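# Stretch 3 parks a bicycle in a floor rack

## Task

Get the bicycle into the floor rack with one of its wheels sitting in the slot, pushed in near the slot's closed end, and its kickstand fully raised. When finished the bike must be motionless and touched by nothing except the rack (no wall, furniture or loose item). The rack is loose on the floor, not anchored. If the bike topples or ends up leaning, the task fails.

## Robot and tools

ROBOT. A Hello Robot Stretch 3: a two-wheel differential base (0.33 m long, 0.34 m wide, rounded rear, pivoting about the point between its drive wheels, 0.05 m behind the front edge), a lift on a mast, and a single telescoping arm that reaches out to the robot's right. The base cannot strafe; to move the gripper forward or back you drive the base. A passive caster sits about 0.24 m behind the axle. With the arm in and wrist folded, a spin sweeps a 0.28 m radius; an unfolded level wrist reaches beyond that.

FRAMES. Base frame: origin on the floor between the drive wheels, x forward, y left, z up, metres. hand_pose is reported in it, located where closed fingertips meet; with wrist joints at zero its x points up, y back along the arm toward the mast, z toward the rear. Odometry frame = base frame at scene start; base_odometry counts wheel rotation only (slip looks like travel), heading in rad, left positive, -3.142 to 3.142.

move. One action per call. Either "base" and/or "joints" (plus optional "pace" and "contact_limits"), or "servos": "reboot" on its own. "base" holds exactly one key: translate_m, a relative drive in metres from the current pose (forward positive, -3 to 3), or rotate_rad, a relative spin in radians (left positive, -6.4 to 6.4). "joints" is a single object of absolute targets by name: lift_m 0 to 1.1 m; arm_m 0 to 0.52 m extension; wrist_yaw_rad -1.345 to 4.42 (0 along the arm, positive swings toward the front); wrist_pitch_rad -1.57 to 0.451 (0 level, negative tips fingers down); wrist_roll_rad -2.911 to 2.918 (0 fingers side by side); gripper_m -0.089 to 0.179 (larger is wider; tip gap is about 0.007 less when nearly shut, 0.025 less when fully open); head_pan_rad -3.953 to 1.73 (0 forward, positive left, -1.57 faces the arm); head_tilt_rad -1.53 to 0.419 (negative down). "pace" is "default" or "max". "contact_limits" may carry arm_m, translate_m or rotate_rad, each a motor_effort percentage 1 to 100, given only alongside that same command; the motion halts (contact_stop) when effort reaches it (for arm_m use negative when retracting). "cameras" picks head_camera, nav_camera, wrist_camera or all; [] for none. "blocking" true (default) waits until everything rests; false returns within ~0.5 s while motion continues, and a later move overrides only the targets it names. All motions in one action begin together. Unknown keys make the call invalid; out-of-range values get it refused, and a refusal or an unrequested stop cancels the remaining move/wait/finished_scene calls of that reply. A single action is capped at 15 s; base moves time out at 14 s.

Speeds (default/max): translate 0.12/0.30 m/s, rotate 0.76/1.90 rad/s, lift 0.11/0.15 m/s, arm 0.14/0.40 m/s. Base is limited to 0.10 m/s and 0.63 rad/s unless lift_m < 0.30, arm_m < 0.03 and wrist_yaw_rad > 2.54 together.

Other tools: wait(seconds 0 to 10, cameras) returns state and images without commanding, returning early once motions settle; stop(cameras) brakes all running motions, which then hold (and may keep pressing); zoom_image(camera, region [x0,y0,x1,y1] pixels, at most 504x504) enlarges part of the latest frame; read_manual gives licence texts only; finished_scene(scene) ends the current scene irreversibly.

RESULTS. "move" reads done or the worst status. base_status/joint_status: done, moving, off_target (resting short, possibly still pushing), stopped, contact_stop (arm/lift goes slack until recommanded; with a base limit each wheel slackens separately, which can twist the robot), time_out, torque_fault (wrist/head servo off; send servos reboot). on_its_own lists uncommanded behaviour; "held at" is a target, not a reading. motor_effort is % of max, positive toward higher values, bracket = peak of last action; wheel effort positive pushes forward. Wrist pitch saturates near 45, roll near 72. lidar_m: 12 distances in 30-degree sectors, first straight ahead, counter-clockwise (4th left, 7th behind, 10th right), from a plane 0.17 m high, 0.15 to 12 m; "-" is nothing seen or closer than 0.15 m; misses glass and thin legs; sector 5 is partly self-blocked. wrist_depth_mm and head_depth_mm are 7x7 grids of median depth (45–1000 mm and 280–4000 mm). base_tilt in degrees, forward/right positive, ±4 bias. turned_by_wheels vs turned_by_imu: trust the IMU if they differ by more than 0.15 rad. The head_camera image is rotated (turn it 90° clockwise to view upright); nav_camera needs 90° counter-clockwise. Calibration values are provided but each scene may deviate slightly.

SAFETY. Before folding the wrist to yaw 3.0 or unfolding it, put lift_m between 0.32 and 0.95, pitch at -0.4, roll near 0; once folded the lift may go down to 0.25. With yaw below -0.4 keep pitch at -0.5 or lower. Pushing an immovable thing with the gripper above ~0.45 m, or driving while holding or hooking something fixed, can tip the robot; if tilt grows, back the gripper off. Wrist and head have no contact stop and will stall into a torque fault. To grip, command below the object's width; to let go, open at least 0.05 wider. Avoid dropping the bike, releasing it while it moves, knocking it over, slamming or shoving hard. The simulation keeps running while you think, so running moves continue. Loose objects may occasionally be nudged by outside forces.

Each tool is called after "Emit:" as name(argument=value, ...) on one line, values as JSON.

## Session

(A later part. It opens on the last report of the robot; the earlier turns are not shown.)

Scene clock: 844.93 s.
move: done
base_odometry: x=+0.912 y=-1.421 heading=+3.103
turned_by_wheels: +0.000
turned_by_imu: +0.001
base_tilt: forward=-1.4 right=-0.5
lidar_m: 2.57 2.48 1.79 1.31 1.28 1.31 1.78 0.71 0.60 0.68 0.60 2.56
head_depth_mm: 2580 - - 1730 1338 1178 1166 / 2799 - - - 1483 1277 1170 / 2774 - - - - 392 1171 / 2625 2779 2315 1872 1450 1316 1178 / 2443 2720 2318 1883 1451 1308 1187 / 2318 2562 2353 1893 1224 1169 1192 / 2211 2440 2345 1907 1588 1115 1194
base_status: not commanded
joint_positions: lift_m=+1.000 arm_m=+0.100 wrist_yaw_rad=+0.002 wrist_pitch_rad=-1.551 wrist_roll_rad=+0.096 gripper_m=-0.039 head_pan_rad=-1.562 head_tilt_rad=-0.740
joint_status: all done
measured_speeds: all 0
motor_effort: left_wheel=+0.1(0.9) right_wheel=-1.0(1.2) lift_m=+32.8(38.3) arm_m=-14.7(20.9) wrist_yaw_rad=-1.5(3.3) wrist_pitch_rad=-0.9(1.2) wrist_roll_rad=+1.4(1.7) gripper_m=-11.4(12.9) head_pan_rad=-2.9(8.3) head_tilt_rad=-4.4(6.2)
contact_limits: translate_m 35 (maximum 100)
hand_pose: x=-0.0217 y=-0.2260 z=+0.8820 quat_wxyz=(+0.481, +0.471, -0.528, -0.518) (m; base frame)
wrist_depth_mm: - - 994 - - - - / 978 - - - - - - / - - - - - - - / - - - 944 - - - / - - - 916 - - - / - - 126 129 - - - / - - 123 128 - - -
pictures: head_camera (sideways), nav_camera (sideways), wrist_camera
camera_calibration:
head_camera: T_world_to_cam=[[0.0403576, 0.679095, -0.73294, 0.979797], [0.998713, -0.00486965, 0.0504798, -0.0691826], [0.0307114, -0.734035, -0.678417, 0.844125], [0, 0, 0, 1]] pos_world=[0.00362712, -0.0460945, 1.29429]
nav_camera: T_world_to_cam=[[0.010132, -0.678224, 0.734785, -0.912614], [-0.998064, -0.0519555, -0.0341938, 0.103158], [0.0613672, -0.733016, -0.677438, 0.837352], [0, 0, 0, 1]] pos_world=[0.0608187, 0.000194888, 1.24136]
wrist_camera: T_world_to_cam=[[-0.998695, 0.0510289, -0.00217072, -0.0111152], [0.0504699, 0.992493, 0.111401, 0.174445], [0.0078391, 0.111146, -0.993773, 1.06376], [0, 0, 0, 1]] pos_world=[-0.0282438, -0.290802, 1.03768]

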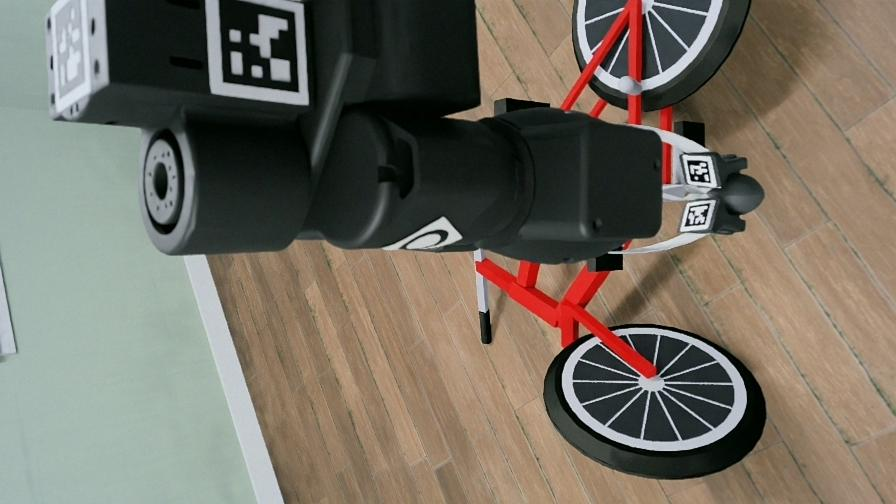

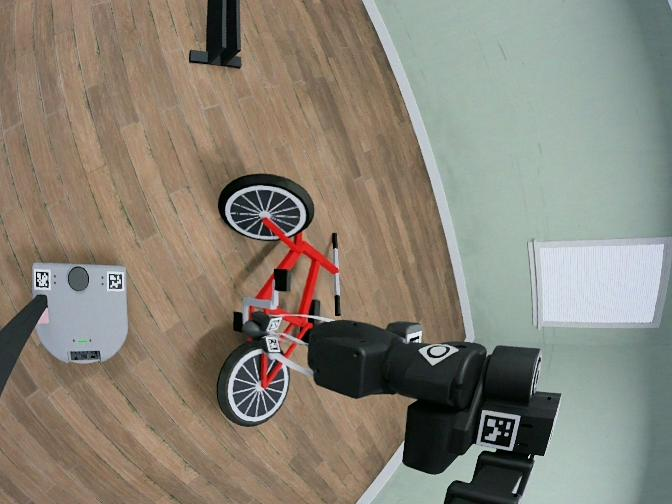

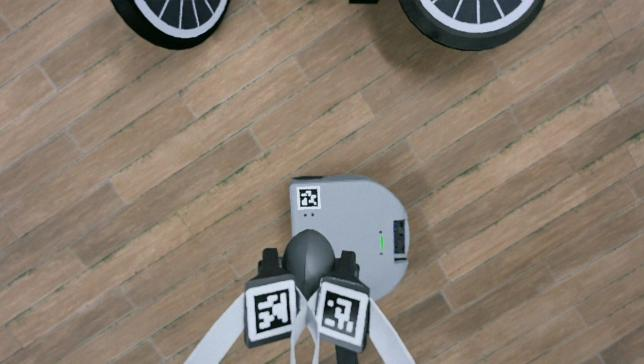

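Emit:
move(joints={"lift_m":0.9,"arm_m":0.1,"wrist_pitch_rad":-0.4,"wrist_roll_rad":0}, cameras=[])

Emit:
move(joints={"wrist_yaw_rad":3.0}, cameras=[])

Emit:
move(joints={"arm_m":0.0,"lift_m":0.6})

Scene clock: 849.93 s.
move: done
base_odometry: x=+0.912 y=-1.421 heading=+3.103
turned_by_wheels: +0.000
turned_by_imu: +0.000
base_tilt: forward=-1.3 right=-0.5
lidar_m: 2.58 2.47 1.79 1.32 1.27 1.31 1.78 0.72 0.60 0.68 0.60 2.56
head_depth_mm: 2629 2775 2354 - 286 1172 1163 / 2917 2983 2445 - - 1274 1168 / 2785 2977 2312 - 299 1293 1175 / 2630 2799 2295 1599 1169 1338 1173 / 2476 2753 2309 1868 1459 1298 1186 / 2327 2629 2351 1884 1227 1178 1176 / 2196 2446 2334 1901 1579 1112 1187
base_status: not commanded
joint_positions: lift_m=+0.900 arm_m=+0.100 wrist_yaw_rad=+0.002 wrist_pitch_rad=-0.421 wrist_roll_rad=+0.005 gripper_m=-0.039 head_pan_rad=-1.562 head_tilt_rad=-0.740
joint_status: all done
measured_speeds: all 0
motor_effort: left_wheel=+0.6(0.9) right_wheel=-1.0(1.2) lift_m=+18.4(27.6) arm_m=-13.9(23.1) wrist_yaw_rad=-1.2(3.0) wrist_pitch_rad=+4.1(5.4) wrist_roll_rad=-1.8(2.8) gripper_m=-12.2(12.6) head_pan_rad=-3.5(4.0) head_tilt_rad=-3.8(4.9)
contact_limits: translate_m 35 (maximum 100)
hand_pose: x=-0.0212 y=-0.4689 z=+0.9119 quat_wxyz=(+0.690, +0.148, -0.693, -0.148) (m; base frame)
wrist_depth_mm: - - - - - - - / - - - - - - - / - - - - - - - / - - - - - - - / - - - - - - - / - - 126 129 - - - / - - 120 127 - - -
pictures: none
No camera images: "cameras" was empty.

Scene clock: 852.43 s.
move: done
base_odometry: x=+0.912 y=-1.421 heading=+3.103
turned_by_wheels: +0.000
turned_by_imu: +0.000
base_tilt: forward=-1.3 right=-0.5
lidar_m: 2.57 2.47 1.79 1.31 1.28 1.31 1.78 0.72 0.60 0.68 0.60 2.56
head_depth_mm: 2642 2772 2354 - 1336 1170 1162 / 2882 2979 2432 - 1476 1259 1148 / 2758 2932 2287 - 305 298 282 / 2618 2846 2345 314 310 1280 288 / 2485 2726 2334 333 1295 1308 1185 / 2320 2567 2331 1876 1233 1173 1185 / 2208 2446 2360 1896 1585 1112 1189
base_status: not commanded
joint_positions: lift_m=+0.900 arm_m=+0.100 wrist_yaw_rad=+2.998 wrist_pitch_rad=-0.421 wrist_roll_rad=+0.004 gripper_m=-0.039 head_pan_rad=-1.562 head_tilt_rad=-0.740
joint_status: all done
measured_speeds: all 0
motor_effort: left_wheel=+0.1(0.8) right_wheel=-0.9(1.1) lift_m=+19.2(20.5) arm_m=-11.3(14.0) wrist_yaw_rad=+1.1(4.9) wrist_pitch_rad=+3.9(4.2) wrist_roll_rad=-1.5(2.2) gripper_m=-12.1(13.3) head_pan_rad=-3.6(4.0) head_tilt_rad=-4.3(5.0)
contact_limits: translate_m 35 (maximum 100)
hand_pose: x=+0.0109 y=-0.0232 z=+0.9121 quat_wxyz=(+0.198, +0.701, +0.097, +0.678) (m; base frame)
wrist_depth_mm: - 234 - - - - - / - - - - - - - / - - - - - - - / - - - - - - - / - - 329 - - - - / - - 126 129 - - - / - - 123 127 - - -
pictures: none
No camera images: "cameras" was empty.

Scene clock: 856.00 s.
move: done
base_odometry: x=+0.912 y=-1.421 heading=+3.103
turned_by_wheels: +0.000
turned_by_imu: +0.000
base_tilt: forward=-1.4 right=-0.5
lidar_m: 2.57 2.47 1.78 1.31 1.27 1.31 1.78 0.72 0.60 0.68 0.60 2.57
head_depth_mm: 2656 2807 2265 1842 1340 1173 1166 / 2889 2983 2287 1851 1480 1272 1174 / 2756 2999 2315 1866 1478 1288 1169 / 2597 2876 2302 1861 1500 1333 1170 / 2456 2721 2322 1885 1465 1310 1180 / 2357 2614 2345 1877 1228 1171 1182 / 2213 2457 2357 1896 1578 1112 1187
base_status: not commanded
joint_positions: lift_m=+0.600 arm_m=+0.000 wrist_yaw_rad=+2.998 wrist_pitch_rad=-0.420 wrist_roll_rad=+0.004 gripper_m=-0.039 head_pan_rad=-1.562 head_tilt_rad=-0.740
joint_status: all done
measured_speeds: all 0
motor_effort: left_wheel=+0.7(1.0) right_wheel=-0.7(1.1) lift_m=+18.3(24.5) arm_m=-13.7(21.9) wrist_yaw_rad=+2.2(3.0) wrist_pitch_rad=+3.6(4.1) wrist_roll_rad=-1.3(2.0) gripper_m=-11.8(12.8) head_pan_rad=-3.7(4.4) head_tilt_rad=-4.3(5.1)
contact_limits: translate_m 35 (maximum 100)
hand_pose: x=+0.0108 y=+0.0768 z=+0.6121 quat_wxyz=(+0.197, +0.701, +0.097, +0.678) (m; base frame)
wrist_depth_mm: 131 137 - - - - - / - 148 - - - - - / - 157 - - - - - / - 172 - - - - - / - 194 - - - - - / 885 867 207 129 955 - - / 776 785 122 127 786 822 853
pictures: head_camera (sideways), nav_camera (sideways), wrist_camera
camera_calibration:
head_camera: T_world_to_cam=[[0.0403578, 0.679103, -0.732933, 0.979787], [0.998713, -0.00487055, 0.0504797, -0.0691825], [0.0307111, -0.734027, -0.678425, 0.844136], [0, 0, 0, 1]] pos_world=[0.00362711, -0.0460944, 1.29429]
nav_camera: T_world_to_cam=[[0.0101319, -0.678232, 0.734778, -0.912605], [-0.998064, -0.0519548, -0.0341942, 0.103158], [0.0613669, -0.733009, -0.677445, 0.837362], [0, 0, 0, 1]] pos_world=[0.0608187, 0.000195518, 1.24136]
wrist_camera: T_world_to_cam=[[0.991459, -0.125514, 0.0354398, -0.0257049], [-0.0360145, -0.524648, -0.850557, 0.608629], [0.12535, 0.842016, -0.524687, 0.417057], [0, 0, 0, 1]] pos_world=[-0.00487311, -0.0350783, 0.737409]

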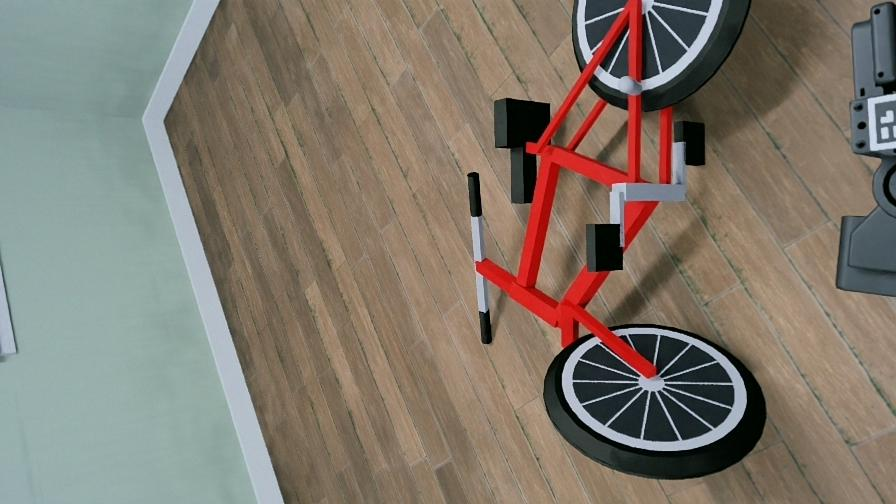

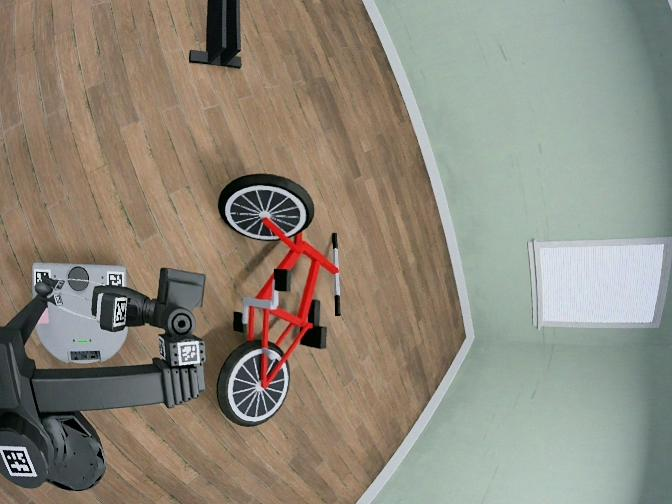

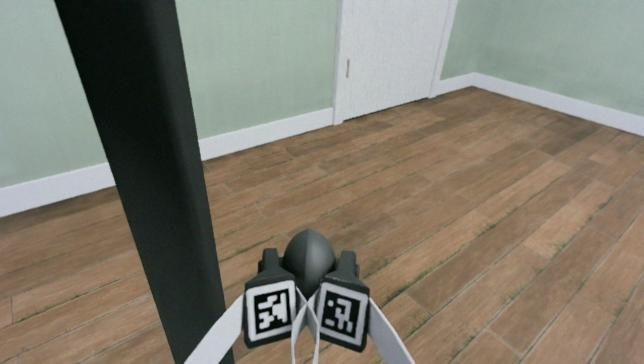

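Emit:
move(base={"translate_m":0.73}, joints={"lift_m":0.35}, cameras=[])

Emit:
move(base={"rotate_rad":-1.59}, joints={"head_pan_rad":-1.2})

Scene clock: 878.30 s.
move: done
base_odometry: x=+0.183 y=-1.393 heading=+3.103
turned_by_wheels: +0.000
turned_by_imu: +0.004
base_tilt: forward=-1.3 right=-0.5
lidar_m: 1.92 1.85 1.92 1.67 1.64 1.69 2.31 1.04 0.65 2.20 2.11 2.18
head_depth_mm: 2678 2886 2263 1829 1506 1302 1167 / 2511 2769 2300 1845 1542 1331 1175 / 2372 2657 2301 1866 1554 1334 1174 / 2177 2488 2332 1887 1568 1341 1179 / 2073 2338 2334 1886 1562 1347 1182 / 1979 2197 2312 1882 1578 1354 1127 / 1870 2075 2261 1910 1577 1353 1114
base_status: done
joint_positions: lift_m=+0.350 arm_m=+0.000 wrist_yaw_rad=+2.998 wrist_pitch_rad=-0.420 wrist_roll_rad=+0.004 gripper_m=-0.039 head_pan_rad=-1.562 head_tilt_rad=-0.740
joint_status: all done
measured_speeds: all 0
motor_effort: left_wheel=+0.8(6.7) right_wheel=+1.6(5.3) lift_m=+19.7(23.5) arm_m=-8.3(13.3) wrist_yaw_rad=+1.8(3.4) wrist_pitch_rad=+3.7(4.0) wrist_roll_rad=-1.7(2.1) gripper_m=-11.7(12.6) head_pan_rad=-2.7(4.2) head_tilt_rad=-4.1(5.0)
hand_pose: x=+0.0108 y=+0.0769 z=+0.3622 quat_wxyz=(+0.197, +0.701, +0.097, +0.678) (m; base frame)
wrist_depth_mm: 137 137 - - - - - / - 148 - - - - - / - 158 - - - - - / 887 173 876 902 939 983 962 / 712 194 709 740 759 778 787 / 604 567 207 129 622 632 651 / 508 518 123 337 522 545 561
pictures: none
No camera images: "cameras" was empty.

Scene clock: 881.93 s.
move: done
base_odometry: x=+0.183 y=-1.393 heading=+1.514
turned_by_wheels: -1.590
turned_by_imu: -1.561
base_tilt: forward=-1.4 right=-0.5
lidar_m: 2.20 2.11 2.18 1.93 1.86 1.91 1.68 1.63 1.69 2.28 1.04 0.64
head_depth_mm: 2811 2947 2270 1826 1552 1328 1158 / 2744 2973 2271 1833 1537 1332 1167 / 2659 2919 2309 1852 1544 1340 1174 / 2623 2850 2313 1855 1553 1336 1171 / 2563 2802 2321 1686 1580 1347 1182 / 2534 2785 2343 1727 1555 1354 1185 / 2485 2740 2350 1851 1480 1272 1186
base_status: done
joint_positions: lift_m=+0.350 arm_m=+0.000 wrist_yaw_rad=+2.998 wrist_pitch_rad=-0.420 wrist_roll_rad=+0.004 gripper_m=-0.039 head_pan_rad=-1.208 head_tilt_rad=-0.740
joint_status: all done
measured_speeds: all 0
motor_effort: left_wheel=+4.4(9.3) right_wheel=-4.8(7.5) lift_m=+20.6(21.3) arm_m=-10.9(11.0) wrist_yaw_rad=+1.7(3.5) wrist_pitch_rad=+3.5(3.9) wrist_roll_rad=-1.4(1.9) gripper_m=-10.9(12.4) head_pan_rad=+4.2(6.0) head_tilt_rad=-4.3(4.9)
hand_pose: x=+0.0108 y=+0.0769 z=+0.3622 quat_wxyz=(+0.197, +0.701, +0.097, +0.678) (m; base frame)
wrist_depth_mm: 137 137 - - - - - / - 148 - - - - - / - 157 - - - - - / 856 173 909 907 862 684 971 / 700 195 707 743 757 - 550 / 591 580 207 129 627 633 544 / 511 521 122 338 522 527 564
pictures: head_camera (sideways), nav_camera (sideways), wrist_camera
camera_calibration:
head_camera: T_world_to_cam=[[-0.197452, 0.651041, -0.732911, 0.981209], [0.938535, 0.341473, 0.0504792, -0.0688148], [0.283133, -0.677896, -0.678449, 0.842627], [0, 0, 0, 1]] pos_world=[0.0197514, -0.0440956, 1.29429]
nav_camera: T_world_to_cam=[[0.244513, -0.63273, 0.734756, -0.914005], [-0.918237, -0.394553, -0.0341957, 0.102673], [0.311537, -0.666318, -0.677469, 0.835867], [0, 0, 0, 1]] pos_world=[0.0573607, 0.0191447, 1.24136]
wrist_camera: T_world_to_cam=[[0.991463, -0.125478, 0.035446, -0.0168438], [-0.035928, -0.524229, -0.850819, 0.396172], [0.125341, 0.842282, -0.524262, 0.28572], [0, 0, 0, 1]] pos_world=[-0.00487879, -0.0350853, 0.48746]

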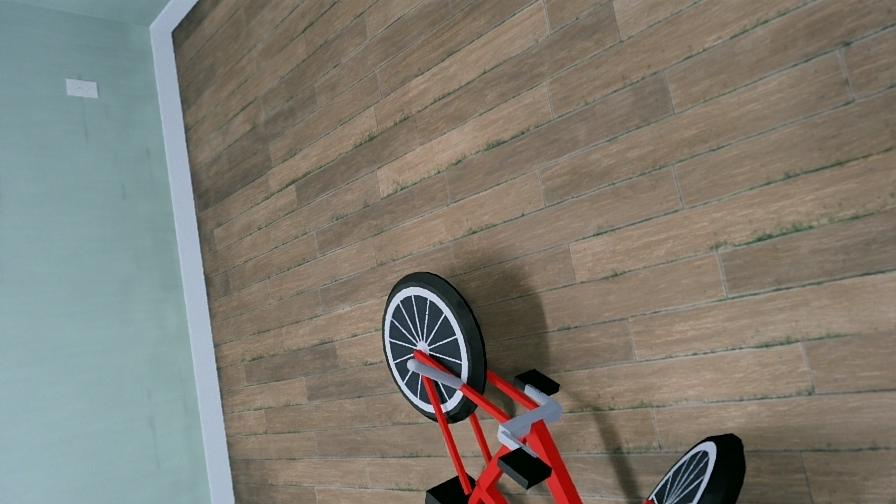

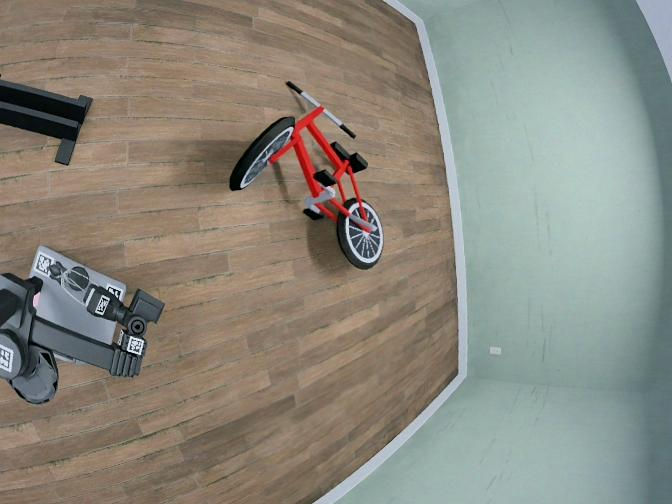

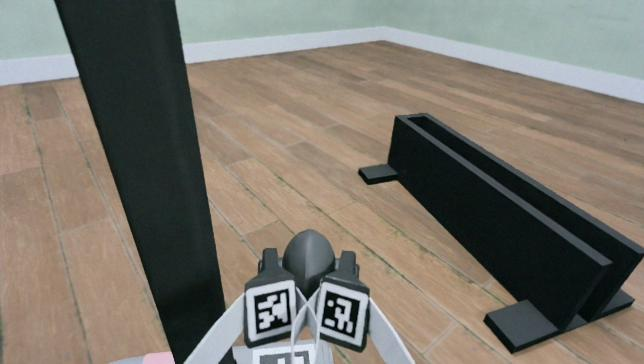

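Emit:
move(joints={"head_pan_rad":0.0,"head_tilt_rad":-0.85}, cameras=["head_camera","nav_camera"])

Scene clock: 887.07 s.
move: done
base_odometry: x=+0.183 y=-1.393 heading=+1.514
turned_by_wheels: +0.000
turned_by_imu: +0.000
base_tilt: forward=-1.3 right=-0.5
lidar_m: 2.20 2.11 2.18 1.93 1.87 1.92 1.68 1.63 1.68 2.28 1.04 0.65
head_depth_mm: 2829 2451 1992 1670 1146 1260 1128 / 2683 2442 1987 1677 1441 1267 1135 / 2485 2474 2004 1680 1460 1272 1139 / 2308 2505 2024 1683 1461 1278 1145 / 2201 2386 2023 1702 1458 1288 1147 / 2068 2287 2017 1705 1475 1245 1150 / 1932 2166 2050 1701 1478 1299 1135
base_status: not commanded
joint_positions: lift_m=+0.350 arm_m=+0.000 wrist_yaw_rad=+2.998 wrist_pitch_rad=-0.420 wrist_roll_rad=+0.004 gripper_m=-0.039 head_pan_rad=-0.008 head_tilt_rad=-0.839
joint_status: all done
measured_speeds: all 0
motor_effort: left_wheel=+3.9(4.3) right_wheel=-4.9(5.1) lift_m=+22.3(23.2) arm_m=-14.6(16.0) wrist_yaw_rad=+1.7(2.7) wrist_pitch_rad=+3.7(4.0) wrist_roll_rad=-1.8(1.9) gripper_m=-11.6(12.3) head_pan_rad=+3.6(6.8) head_tilt_rad=-5.3(6.5)
hand_pose: x=+0.0108 y=+0.0769 z=+0.3622 quat_wxyz=(+0.197, +0.701, +0.097, +0.678) (m; base frame)
wrist_depth_mm: 137 137 - - - - - / - 148 - - - - - / - 157 - - - - - / 867 173 886 931 892 664 972 / 699 195 709 767 751 - 556 / 596 567 208 129 638 633 541 / 519 523 122 332 520 530 551
pictures: head_camera (sideways), nav_camera (sideways)
camera_calibration:
head_camera: T_world_to_cam=[[-0.747206, 0.0525869, -0.662509, 0.892817], [0.0269265, 0.998441, 0.0488829, -0.0611693], [0.664047, 0.0186865, -0.747457, 0.930053], [0, 0, 0, 1]] pos_world=[0.0511665, -0.00325599, 1.28966]
nav_camera: T_world_to_cam=[[0.747387, -0.00209137, 0.664386, -0.82537], [0.0312294, -0.998779, -0.0382748, 0.102187], [0.663655, 0.0493545, -0.746409, 0.923379], [0, 0, 0, 1]] pos_world=[0.000873673, 0.0547636, 1.24149]

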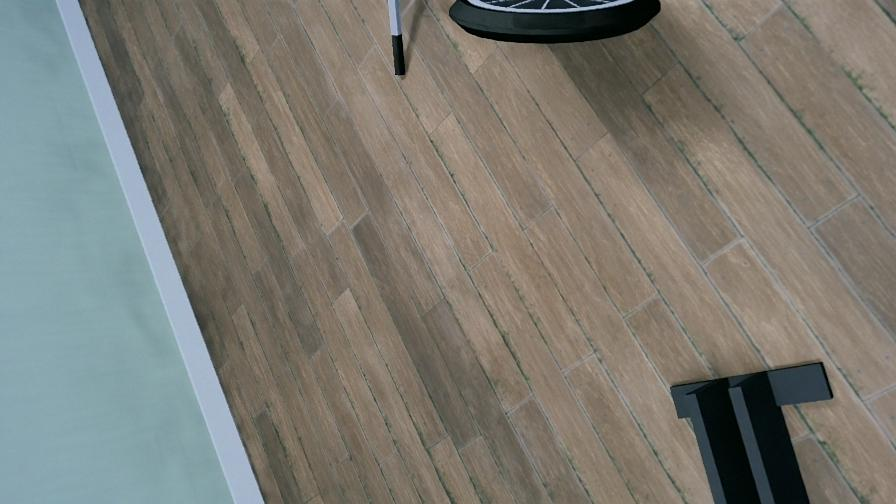

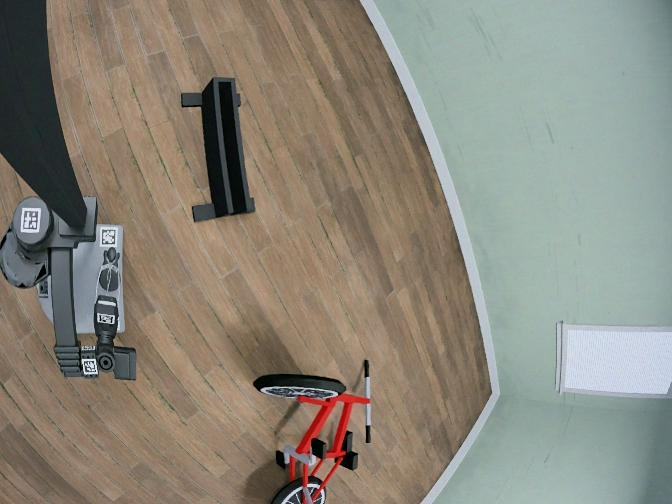

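Emit:
move(base={"rotate_rad":-0.06}, cameras=[])

Emit:
move(base={"translate_m":0.6}, joints={"head_pan_rad":-1.4,"head_tilt_rad":-0.9}, cameras=["head_camera","nav_camera"])

Scene clock: 893.93 s.
move: done
base_odometry: x=+0.183 y=-1.393 heading=+1.454
turned_by_wheels: -0.060
turned_by_imu: -0.058
base_tilt: forward=-1.3 right=-0.5
lidar_m: 2.24 2.11 2.15 1.97 1.85 1.89 1.71 1.63 1.66 2.16 1.04 0.65
head_depth_mm: 2984 2413 1961 1516 1178 1269 1131 / 2809 2432 1989 1673 1449 1273 1133 / 2605 2473 1992 1677 1457 1276 1139 / 2396 2474 1995 1696 1450 1279 1139 / 2260 2406 2020 1701 1464 1285 1141 / 2100 2342 2029 1694 1459 1281 1129 / 1976 2229 2024 1704 1483 1301 1126
base_status: done
joint_positions: lift_m=+0.350 arm_m=+0.000 wrist_yaw_rad=+2.998 wrist_pitch_rad=-0.420 wrist_roll_rad=+0.004 gripper_m=-0.039 head_pan_rad=-0.008 head_tilt_rad=-0.839
joint_status: not commanded
measured_speeds: all 0
motor_effort: left_wheel=+3.4(7.7) right_wheel=-4.8(7.4) lift_m=+24.6(24.9) arm_m=-14.8(15.4) wrist_yaw_rad=+2.0(2.6) wrist_pitch_rad=+4.0(4.1) wrist_roll_rad=-1.3(1.8) gripper_m=-11.3(12.3) head_pan_rad=+3.5(4.3) head_tilt_rad=-4.6(5.4)
hand_pose: x=+0.0108 y=+0.0769 z=+0.3622 quat_wxyz=(+0.197, +0.701, +0.097, +0.678) (m; base frame)
wrist_depth_mm: 137 138 - - - - - / - 147 - - - - - / - 157 - - - - - / 856 172 871 902 845 672 - / 716 196 695 747 752 - 585 / 598 568 206 129 631 627 621 / 510 514 122 334 532 548 559
pictures: none
No camera images: "cameras" was empty.

Scene clock: 901.07 s.
move: done
base_odometry: x=+0.253 y=-0.797 heading=+1.454
turned_by_wheels: +0.000
turned_by_imu: +0.003
base_tilt: forward=-1.3 right=-0.5
lidar_m: 1.72 1.62 1.65 2.15 2.19 2.24 2.25 2.13 2.17 0.34 0.39 2.49
head_depth_mm: 2678 2251 1860 1599 1405 1240 1122 / 2768 2256 1887 1609 1403 1252 622 / 2707 2275 1896 1550 1409 1220 681 / 2597 2280 1895 1457 1397 1199 1086 / 2530 2307 1917 1571 1369 1210 1131 / 2429 2319 1910 1509 1345 1249 1137 / 2298 2319 1918 1647 1380 1276 1138
base_status: done
joint_positions: lift_m=+0.350 arm_m=+0.000 wrist_yaw_rad=+2.998 wrist_pitch_rad=-0.420 wrist_roll_rad=+0.004 gripper_m=-0.039 head_pan_rad=-1.392 head_tilt_rad=-0.889
joint_status: all done
measured_speeds: all 0
motor_effort: left_wheel=+2.6(8.2) right_wheel=+0.1(3.7) lift_m=+28.3(28.6) arm_m=-11.7(15.4) wrist_yaw_rad=+1.3(3.4) wrist_pitch_rad=+3.9(4.0) wrist_roll_rad=-1.8(2.0) gripper_m=-11.3(12.6) head_pan_rad=-3.7(7.4) head_tilt_rad=-5.1(6.6)
hand_pose: x=+0.0108 y=+0.0769 z=+0.3622 quat_wxyz=(+0.197, +0.701, +0.097, +0.678) (m; base frame)
wrist_depth_mm: 137 136 - - - - - / - 147 - - - - - / - 157 - - - - - / 857 173 862 906 952 - 962 / 692 194 694 739 744 774 781 / 597 400 208 129 630 633 638 / 508 514 122 332 530 537 562
pictures: head_camera (sideways), nav_camera (sideways)
camera_calibration:
head_camera: T_world_to_cam=[[-0.0930767, 0.77545, -0.624511, 0.839316], [0.98644, 0.156975, 0.0478963, -0.0657349], [0.135174, -0.611585, -0.779546, 0.975005], [0, 0, 0, 1]] pos_world=[0.011169, -0.0442305, 1.28737]
nav_camera: T_world_to_cam=[[0.142741, -0.766323, 0.626398, -0.772184], [-0.975869, -0.214626, -0.0401934, 0.110826], [0.165243, -0.605545, -0.778466, 0.968106], [0, 0, 0, 1]] pos_world=[0.0584011, 0.0182762, 1.24179]

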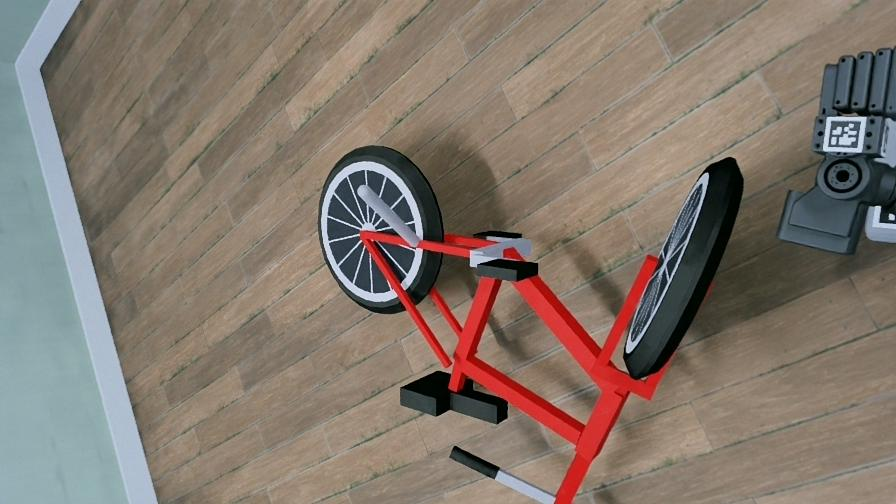

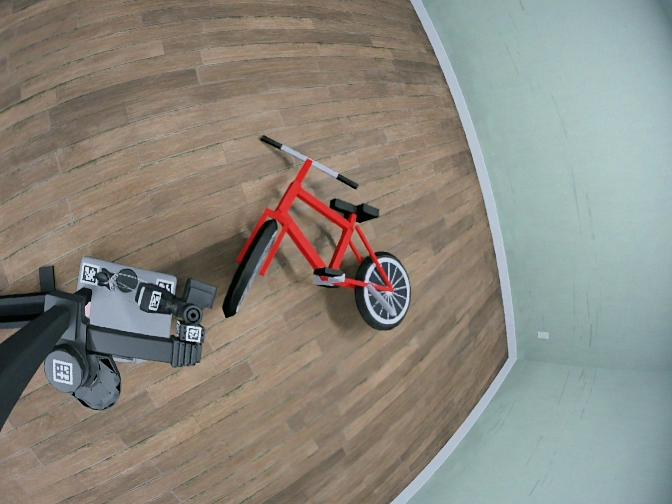

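Emit:
move(joints={"lift_m":0.5}, cameras=[])

Emit:
move(joints={"wrist_yaw_rad":0.0}, cameras=[])

Emit:
move(base={"translate_m":0.38}, joints={"gripper_m":0.14,"wrist_pitch_rad":0.0,"wrist_roll_rad":-1.05,"lift_m":0.4,"head_pan_rad":-1.57,"head_tilt_rad":-0.9})

Scene clock: 929.30 s.
move: done
base_odometry: x=+0.253 y=-0.797 heading=+1.454
turned_by_wheels: +0.000
turned_by_imu: +0.000
base_tilt: forward=-1.3 right=-0.4
lidar_m: 1.72 1.62 1.65 2.15 2.19 2.24 2.26 2.13 2.17 0.34 0.39 2.48
head_depth_mm: 2706 2244 1874 1594 1407 1246 484 / 2817 2245 1880 1592 1418 1250 497 / 2727 2264 1889 1544 1410 1216 553 / 2617 2281 1887 1448 1393 1053 1082 / 2557 2304 1893 1558 1366 1205 1137 / 2454 2335 1924 1508 1363 1251 1138 / 2326 2323 1927 1640 1385 1273 1139
base_status: not commanded
joint_positions: lift_m=+0.500 arm_m=+0.000 wrist_yaw_rad=+2.998 wrist_pitch_rad=-0.420 wrist_roll_rad=+0.004 gripper_m=-0.039 head_pan_rad=-1.392 head_tilt_rad=-0.889
joint_status: all done
measured_speeds: all 0
motor_effort: left_wheel=+2.5(3.1) right_wheel=+0.3(0.4) lift_m=+33.7(38.5) arm_m=-9.0(10.6) wrist_yaw_rad=+1.6(2.7) wrist_pitch_rad=+3.6(4.0) wrist_roll_rad=-1.8(1.8) gripper_m=-11.5(12.6) head_pan_rad=-3.5(4.0) head_tilt_rad=-4.7(5.6)
hand_pose: x=+0.0108 y=+0.0769 z=+0.5123 quat_wxyz=(+0.197, +0.702, +0.097, +0.678) (m; base frame)
wrist_depth_mm: 137 137 - - - - - / - 148 - - - - - / - 157 - - - - - / - 173 - - - - - / 936 192 934 957 - - - / 783 225 208 130 837 846 840 / 677 686 121 127 690 732 732
pictures: none
No camera images: "cameras" was empty.

Scene clock: 931.80 s.
move: done
base_odometry: x=+0.253 y=-0.797 heading=+1.454
turned_by_wheels: +0.000
turned_by_imu: +0.000
base_tilt: forward=-1.3 right=-0.4
lidar_m: 1.72 1.62 1.66 2.15 2.19 2.23 2.25 2.12 2.17 0.34 0.39 2.50
head_depth_mm: 2711 2236 1883 1600 1398 1252 485 / 2773 2274 1875 1591 1409 1249 497 / 2701 2274 1880 1557 1402 633 559 / 2597 2278 1898 1457 1394 1199 1130 / 2550 2321 1880 1566 1373 1204 1134 / 2430 2304 1904 1504 1348 1243 1138 / 2319 2345 1897 1631 1391 1272 1137
base_status: not commanded
joint_positions: lift_m=+0.500 arm_m=+0.000 wrist_yaw_rad=+0.003 wrist_pitch_rad=-0.420 wrist_roll_rad=+0.003 gripper_m=-0.039 head_pan_rad=-1.392 head_tilt_rad=-0.889
joint_status: all done
measured_speeds: all 0
motor_effort: left_wheel=+2.9(2.9) right_wheel=+0.3(0.4) lift_m=+33.6(34.7) arm_m=-7.6(9.7) wrist_yaw_rad=-1.6(4.6) wrist_pitch_rad=+3.5(3.9) wrist_roll_rad=-1.2(1.8) gripper_m=-11.1(12.4) head_pan_rad=-3.4(3.9) head_tilt_rad=-4.8(5.8)
hand_pose: x=-0.0210 y=-0.3691 z=+0.5123 quat_wxyz=(+0.691, +0.148, -0.692, -0.147) (m; base frame)
wrist_depth_mm: - - - - - - - / - - - - - - - / - - - - - - - / - - 839 - - - - / 900 844 661 992 992 - - / 732 754 127 129 828 850 868 / 508 559 123 128 695 716 727
pictures: none
No camera images: "cameras" was empty.

Scene clock: 936.70 s.
move: done
base_odometry: x=+0.297 y=-0.420 heading=+1.454
turned_by_wheels: +0.000
turned_by_imu: +0.002
base_tilt: forward=-1.4 right=-0.4
lidar_m: 1.38 1.31 1.34 1.74 2.41 2.44 2.58 0.51 0.43 0.46 0.76 2.01
head_depth_mm: 2696 2236 1871 1596 1402 1201 1122 / 2806 2243 1596 1460 1384 1195 584 / 2710 2252 1875 1475 1340 1123 602 / 2659 2286 1887 1585 1393 870 1119 / 2523 2293 1906 1625 1407 1260 1133 / 2368 2323 1923 1629 1426 1252 1136 / 2228 2324 1939 1652 1431 1271 1145
base_status: done
joint_positions: lift_m=+0.400 arm_m=+0.000 wrist_yaw_rad=+0.002 wrist_pitch_rad=-0.024 wrist_roll_rad=-1.048 gripper_m=+0.140 head_pan_rad=-1.562 head_tilt_rad=-0.889
joint_status: all done
measured_speeds: all 0
motor_effort: left_wheel=+2.1(7.4) right_wheel=+0.3(4.9) lift_m=+20.3(30.0) arm_m=-5.2(8.3) wrist_yaw_rad=-1.1(3.0) wrist_pitch_rad=+4.4(5.8) wrist_roll_rad=-0.7(2.3) gripper_m=+0.3(81.1) head_pan_rad=-2.3(4.6) head_tilt_rad=-4.7(6.3)
hand_pose: x=-0.0208 y=-0.4006 z=+0.5086 quat_wxyz=(+0.966, +0.012, -0.258, -0.002) (m; base frame)
wrist_depth_mm: 929 - - - - - - / 862 - - - - - - / 775 - - - - - - / 707 900 - - - - - / 565 650 - - - - - / - 138 849 - - 144 - / 110 683 760 - - 116 -
pictures: head_camera (sideways), nav_camera (sideways), wrist_camera
camera_calibration:
head_camera: T_world_to_cam=[[0.0394514, 0.780019, -0.624511, 0.838508], [0.998778, -0.0121682, 0.0478963, -0.0658101], [0.0297608, -0.625638, -0.779546, 0.975648], [0, 0, 0, 1]] pos_world=[0.00361325, -0.0444505, 1.28737]
nav_camera: T_world_to_cam=[[0.0110406, -0.779425, 0.626398, -0.77138], [-0.998112, -0.0464404, -0.0401934, 0.110962], [0.060418, -0.624772, -0.778466, 0.968745], [0, 0, 0, 1]] pos_world=[0.0607391, 0.00916473, 1.24179]
wrist_camera: T_world_to_cam=[[-0.461057, -0.0246, 0.887029, -0.473551], [-0.880106, 0.140321, -0.453567, 0.315889], [-0.113311, -0.9898, -0.0863466, -0.192992], [0, 0, 0, 1]] pos_world=[0.0378138, -0.246999, 0.546666]

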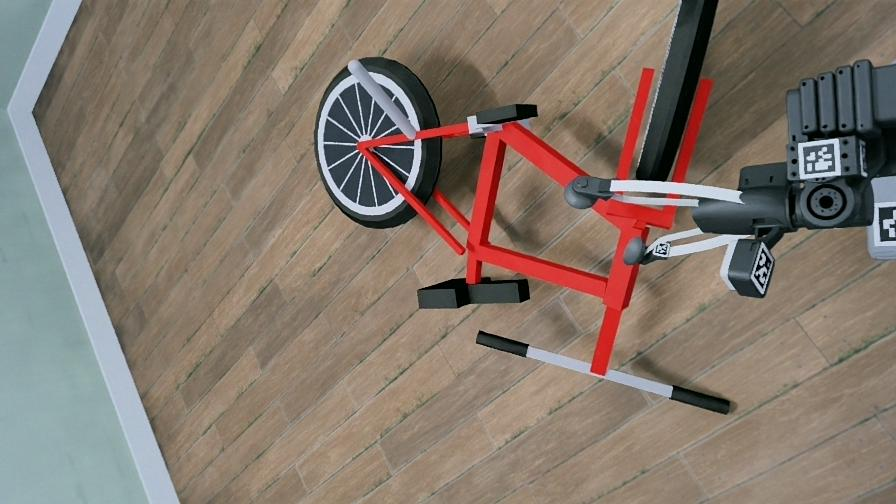

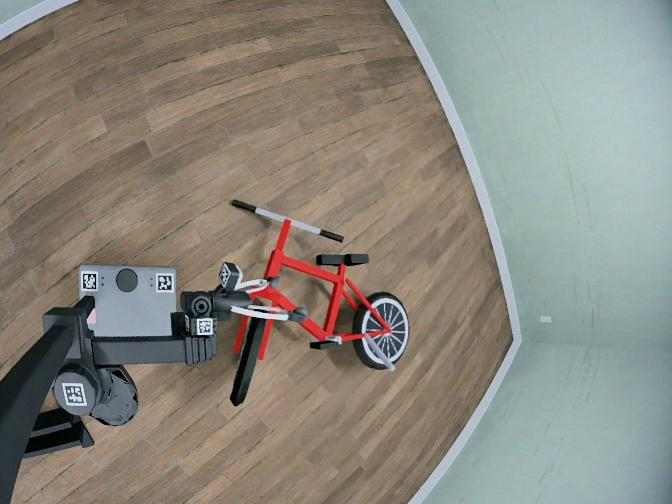

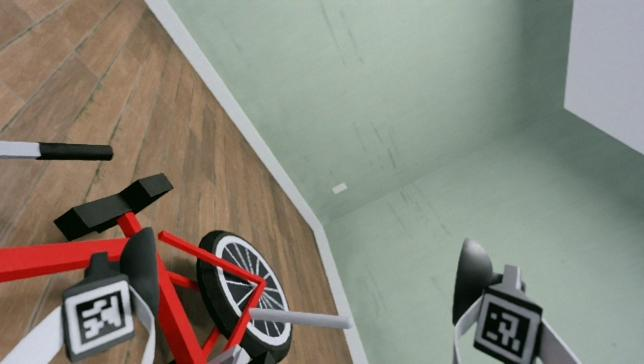

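Emit:
zoom_image(camera="wrist_camera", region=[0, 120, 360, 364])

Emit:
zoom_image(camera="head_camera", region=[300, 0, 800, 440])

Scaled by 1.400.

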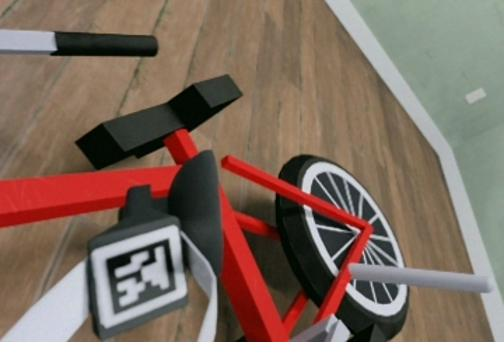

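Scaled by 1.008 from the camera's 896x504 image, which has a finer 1280x720 frame.

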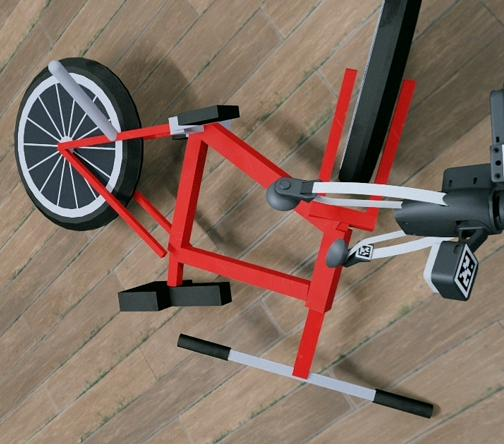

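Emit:
move(base={"translate_m":0.062}, joints={"wrist_roll_rad":-1.5,"lift_m":0.25,"gripper_m":0.14})

Scene clock: 1004.97 s.
move: done
base_odometry: x=+0.304 y=-0.358 heading=+1.454
turned_by_wheels: +0.000
turned_by_imu: +0.001
base_tilt: forward=-1.3 right=-0.5
lidar_m: 1.33 1.25 1.28 1.67 2.43 2.48 2.64 0.53 0.46 0.54 2.31 1.92
head_depth_mm: 2705 2236 1855 1571 1399 1190 1123 / 2813 2251 1600 1425 1355 1211 1113 / 2754 2271 1907 1500 1414 1230 763 / 2616 2294 1908 1583 1357 1239 1086 / 2498 2306 1900 1632 1391 1262 1130 / 2341 2317 1922 1633 1431 1262 1137 / 2194 2328 1920 1653 1432 1268 1149
base_status: done
joint_positions: lift_m=+0.250 arm_m=+0.000 wrist_yaw_rad=+0.002 wrist_pitch_rad=-0.023 wrist_roll_rad=-1.498 gripper_m=+0.140 head_pan_rad=-1.562 head_tilt_rad=-0.889
joint_status: all done
measured_speeds: all 0
motor_effort: left_wheel=+2.8(8.1) right_wheel=+1.1(4.7) lift_m=+18.1(22.6) arm_m=-2.1(4.7) wrist_yaw_rad=-2.0(2.7) wrist_pitch_rad=+4.3(4.5) wrist_roll_rad=-0.8(1.8) gripper_m=+0.4(1.6) head_pan_rad=-3.2(4.2) head_tilt_rad=-4.9(5.7)
hand_pose: x=-0.0207 y=-0.4006 z=+0.3588 quat_wxyz=(+0.999, +0.012, -0.036, +0.000) (m; base frame)
wrist_depth_mm: 355 671 - - - - - / 340 641 - - - - - / 321 631 - - - - - / 302 473 - - - - - / 287 620 791 - - - - / - 138 746 - - 144 - / 109 420 555 - - 116 -
pictures: head_camera (sideways), nav_camera (sideways), wrist_camera
camera_calibration:
head_camera: T_world_to_cam=[[0.0395062, 0.780016, -0.624511, 0.838508], [0.998777, -0.0122384, 0.0478963, -0.0658101], [0.0297169, -0.62564, -0.779546, 0.975649], [0, 0, 0, 1]] pos_world=[0.00361013, -0.0444504, 1.28737]
nav_camera: T_world_to_cam=[[0.0109859, -0.779426, 0.626398, -0.77138], [-0.998115, -0.0463704, -0.0401934, 0.110962], [0.0603741, -0.624776, -0.778466, 0.968746], [0, 0, 0, 1]] pos_world=[0.0607397, 0.0091609, 1.24179]
wrist_camera: T_world_to_cam=[[-0.0287241, -0.0257712, 0.999255, -0.372412], [-0.99125, 0.12958, -0.0251521, 0.0876825], [-0.128835, -0.991234, -0.0292678, -0.227319], [0, 0, 0, 1]] pos_world=[0.0469314, -0.246286, 0.367687]

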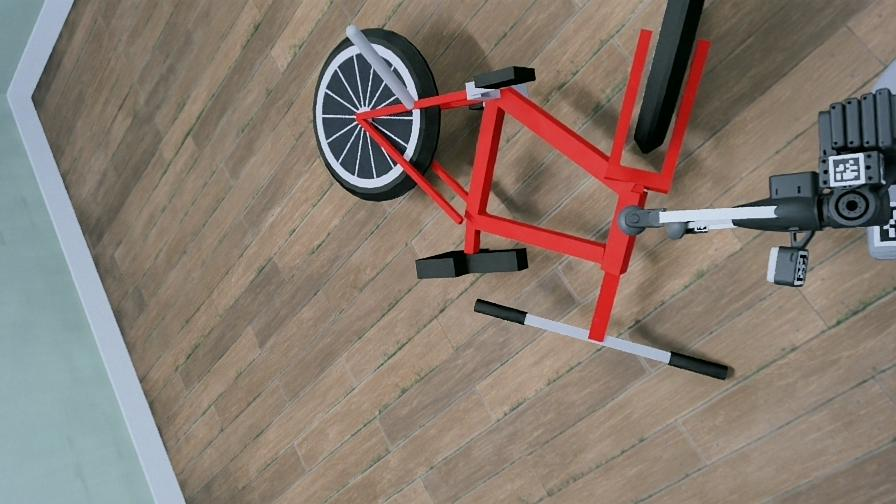

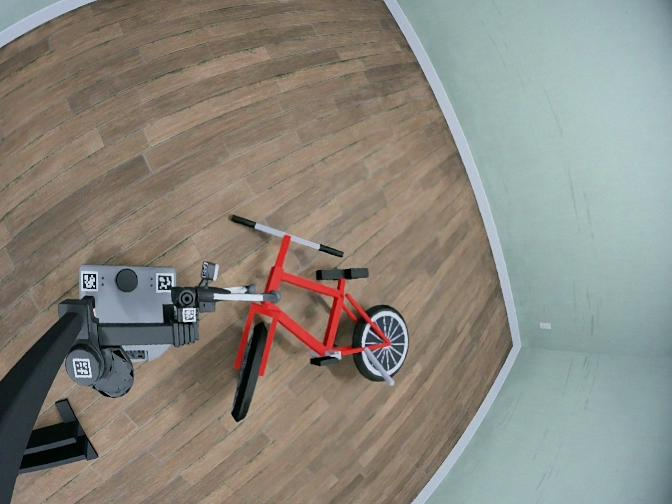

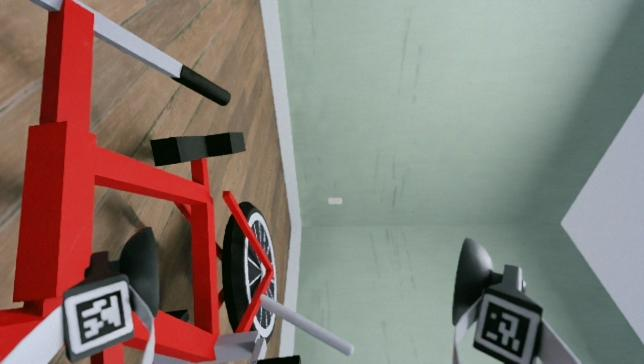

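Emit:
move(base={"translate_m":0.015}, joints={"wrist_pitch_rad":-0.3,"arm_m":0.06,"wrist_roll_rad":-1.5,"gripper_m":0.12}, cameras=[])

Emit:
move(joints={"lift_m":0.1})

Scene clock: 1021.87 s.
move: done
base_odometry: x=+0.306 y=-0.343 heading=+1.454
turned_by_wheels: +0.000
turned_by_imu: +0.000
base_tilt: forward=-1.3 right=-0.5
lidar_m: 1.32 1.24 1.27 1.65 2.44 2.49 2.65 0.53 0.47 0.55 2.30 1.91
head_depth_mm: 2703 2216 1859 1568 1398 1187 1120 / 2798 2235 1594 1424 1373 1210 748 / 2707 2278 1886 1513 1417 1232 763 / 2609 2285 1901 1553 1362 1236 1115 / 2465 2298 1901 1637 1403 1245 1141 / 2291 2315 1919 1637 1430 1266 1138 / 2180 2313 1916 1647 1431 1270 1147
base_status: done
joint_positions: lift_m=+0.250 arm_m=+0.060 wrist_yaw_rad=+0.002 wrist_pitch_rad=-0.313 wrist_roll_rad=-1.498 gripper_m=+0.120 head_pan_rad=-1.562 head_tilt_rad=-0.889
joint_status: all done
measured_speeds: all 0
motor_effort: left_wheel=+3.3(7.8) right_wheel=+1.3(4.4) lift_m=+19.9(20.2) arm_m=+16.7(26.0) wrist_yaw_rad=-1.7(2.3) wrist_pitch_rad=+2.5(3.7) wrist_roll_rad=-0.7(1.7) gripper_m=-0.2(72.7) head_pan_rad=-3.6(4.0) head_tilt_rad=-5.2(5.7)
hand_pose: x=-0.0209 y=-0.4414 z=+0.2870 quat_wxyz=(+0.987, +0.156, -0.035, -0.005) (m; base frame)
wrist_depth_mm: 331 400 533 - - - - / 329 398 574 - - - - / 333 397 604 - - - - / 332 368 382 - - - - / 333 373 619 740 - - - / 323 120 616 706 834 - - / 109 123 313 559 686 118 -
pictures: none
No camera images: "cameras" was empty.

Scene clock: 1024.07 s.
move: done
base_odometry: x=+0.306 y=-0.343 heading=+1.454
turned_by_wheels: +0.000
turned_by_imu: +0.000
base_tilt: forward=-1.3 right=-0.4
lidar_m: 1.31 1.24 1.27 1.66 2.44 2.50 2.65 0.53 0.47 0.55 2.30 1.91
head_depth_mm: 2708 2233 1863 1569 1406 1184 1122 / 2825 2238 1598 1435 1369 1207 1110 / 2706 2268 1895 1517 1418 1237 886 / 2620 2262 1892 1560 1354 1247 1095 / 2464 2277 1908 1626 1395 1244 1131 / 2323 2311 1924 1635 1417 1272 1137 / 2176 2302 1920 1644 1434 1269 1137
base_status: not commanded
joint_positions: lift_m=+0.100 arm_m=+0.060 wrist_yaw_rad=+0.002 wrist_pitch_rad=-0.314 wrist_roll_rad=-1.498 gripper_m=+0.120 head_pan_rad=-1.562 head_tilt_rad=-0.889
joint_status: all done
measured_speeds: all 0
motor_effort: left_wheel=+3.4(3.8) right_wheel=+1.5(1.6) lift_m=+18.7(23.5) arm_m=+14.4(16.1) wrist_yaw_rad=-2.0(3.3) wrist_pitch_rad=+2.5(2.9) wrist_roll_rad=-0.9(1.2) gripper_m=-0.9(1.0) head_pan_rad=-3.1(4.0) head_tilt_rad=-4.6(5.7)
hand_pose: x=-0.0209 y=-0.4413 z=+0.1367 quat_wxyz=(+0.987, +0.157, -0.035, -0.005) (m; base frame)
wrist_depth_mm: 189 230 333 308 - - - / 189 233 337 298 - - - / 191 231 336 281 - - - / 191 235 339 260 - - - / 191 215 344 249 596 - - / 184 121 347 240 256 - - / 109 123 347 230 251 118 -
pictures: head_camera (sideways), nav_camera (sideways), wrist_camera
camera_calibration:
head_camera: T_world_to_cam=[[0.0395188, 0.780015, -0.624511, 0.838508], [0.998777, -0.0122544, 0.0478963, -0.0658101], [0.0297068, -0.62564, -0.779546, 0.975649], [0, 0, 0, 1]] pos_world=[0.00360941, -0.0444503, 1.28737]
nav_camera: T_world_to_cam=[[0.0109733, -0.779426, 0.626398, -0.77138], [-0.998116, -0.0463543, -0.0401934, 0.110962], [0.060364, -0.624777, -0.778466, 0.968746], [0, 0, 0, 1]] pos_world=[0.0607399, 0.00916001, 1.24179]
wrist_camera: T_world_to_cam=[[-0.0283079, -0.311379, 0.949864, -0.270806], [-0.991182, 0.131803, 0.0136677, 0.0828749], [-0.129451, -0.941101, -0.312364, -0.213339], [0, 0, 0, 1]] pos_world=[0.0468611, -0.29602, 0.189457]

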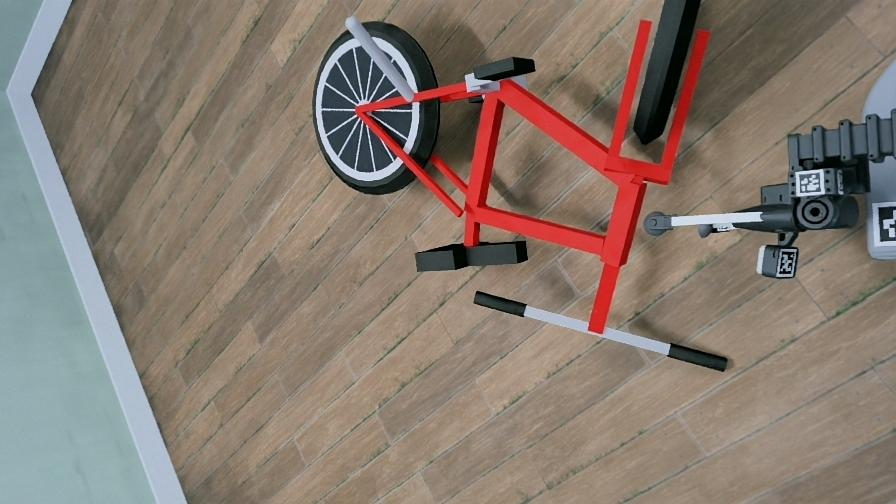

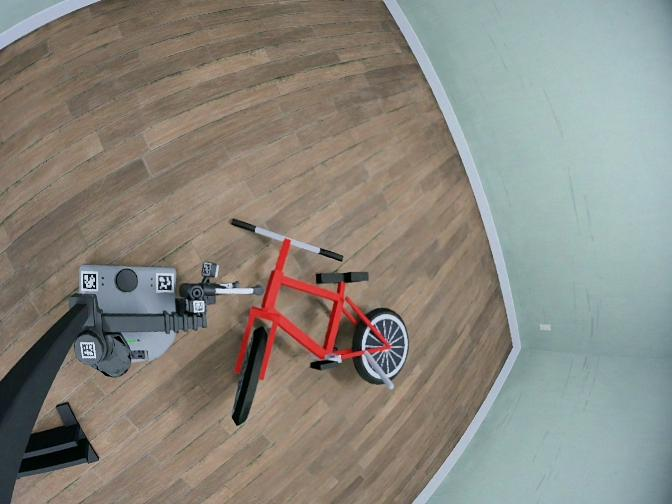

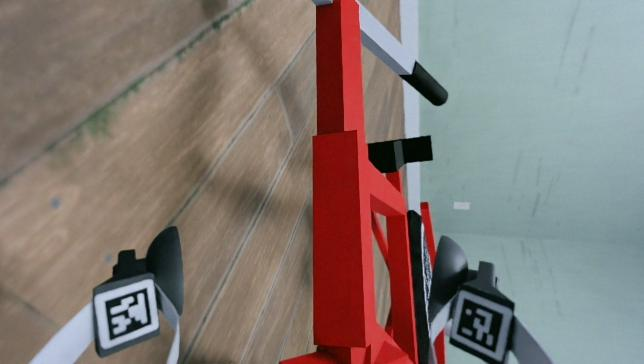

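Emit:
move(joints={"arm_m":0.165,"lift_m":0.09}, contact_limits={"arm_m":45}, cameras=["head_camera","wrist_camera"])

Scene clock: 1031.53 s.
move: done
base_odometry: x=+0.306 y=-0.343 heading=+1.454
turned_by_wheels: +0.000
turned_by_imu: +0.000
base_tilt: forward=-1.3 right=-0.5
lidar_m: 1.31 1.24 1.27 1.65 2.45 2.49 2.66 0.53 0.47 0.55 2.30 1.90
head_depth_mm: 2727 2220 1849 1569 1395 1192 1121 / 2799 2254 1592 1429 1367 1209 1106 / 2740 2284 1890 1525 1414 1152 962 / 2611 2293 1913 1556 1345 1218 1126 / 2501 2300 1910 1624 1401 1246 1132 / 2314 2298 1907 1630 1430 1270 1136 / 2161 2319 1924 1631 1440 1275 1139
base_status: not commanded
joint_positions: lift_m=+0.090 arm_m=+0.165 wrist_yaw_rad=+0.001 wrist_pitch_rad=-0.314 wrist_roll_rad=-1.498 gripper_m=+0.120 head_pan_rad=-1.562 head_tilt_rad=-0.889
joint_status: all done
measured_speeds: all 0
motor_effort: left_wheel=+3.2(3.9) right_wheel=+1.4(1.5) lift_m=+18.5(23.2) arm_m=+15.9(23.0) wrist_yaw_rad=-1.6(2.4) wrist_pitch_rad=+2.6(3.0) wrist_roll_rad=-0.7(1.2) gripper_m=-0.4(1.2) head_pan_rad=-3.2(4.1) head_tilt_rad=-5.0(5.5)
contact_limits: arm_m 45 (drawing in: default 34, maximum 55; extending or still: default 43, maximum 70)
hand_pose: x=-0.0209 y=-0.5462 z=+0.1267 quat_wxyz=(+0.987, +0.157, -0.035, -0.005) (m; base frame)
wrist_depth_mm: 179 218 316 188 - - - / 179 220 299 184 - - - / 181 218 298 176 - - - / 181 220 284 157 - - - / 180 202 285 151 450 - - / 175 121 285 145 438 - - / 108 123 273 140 418 117 -
pictures: head_camera (sideways), wrist_camera
camera_calibration:
head_camera: T_world_to_cam=[[0.0395189, 0.780016, -0.624511, 0.838508], [0.998777, -0.0122546, 0.0478963, -0.0658101], [0.0297068, -0.62564, -0.779546, 0.975649], [0, 0, 0, 1]] pos_world=[0.00360941, -0.0444503, 1.28737]
wrist_camera: T_world_to_cam=[[-0.0282869, -0.311618, 0.949786, -0.294053], [-0.991164, 0.131926, 0.0137646, 0.096869], [-0.129591, -0.941005, -0.312596, -0.315202], [0, 0, 0, 1]] pos_world=[0.046848, -0.401018, 0.179424]

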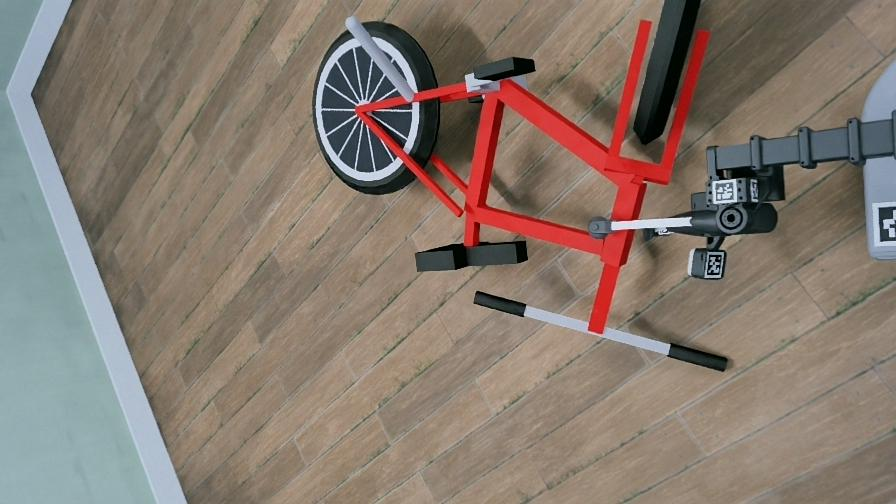

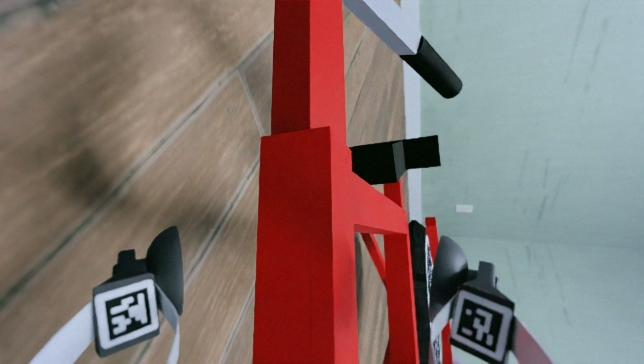

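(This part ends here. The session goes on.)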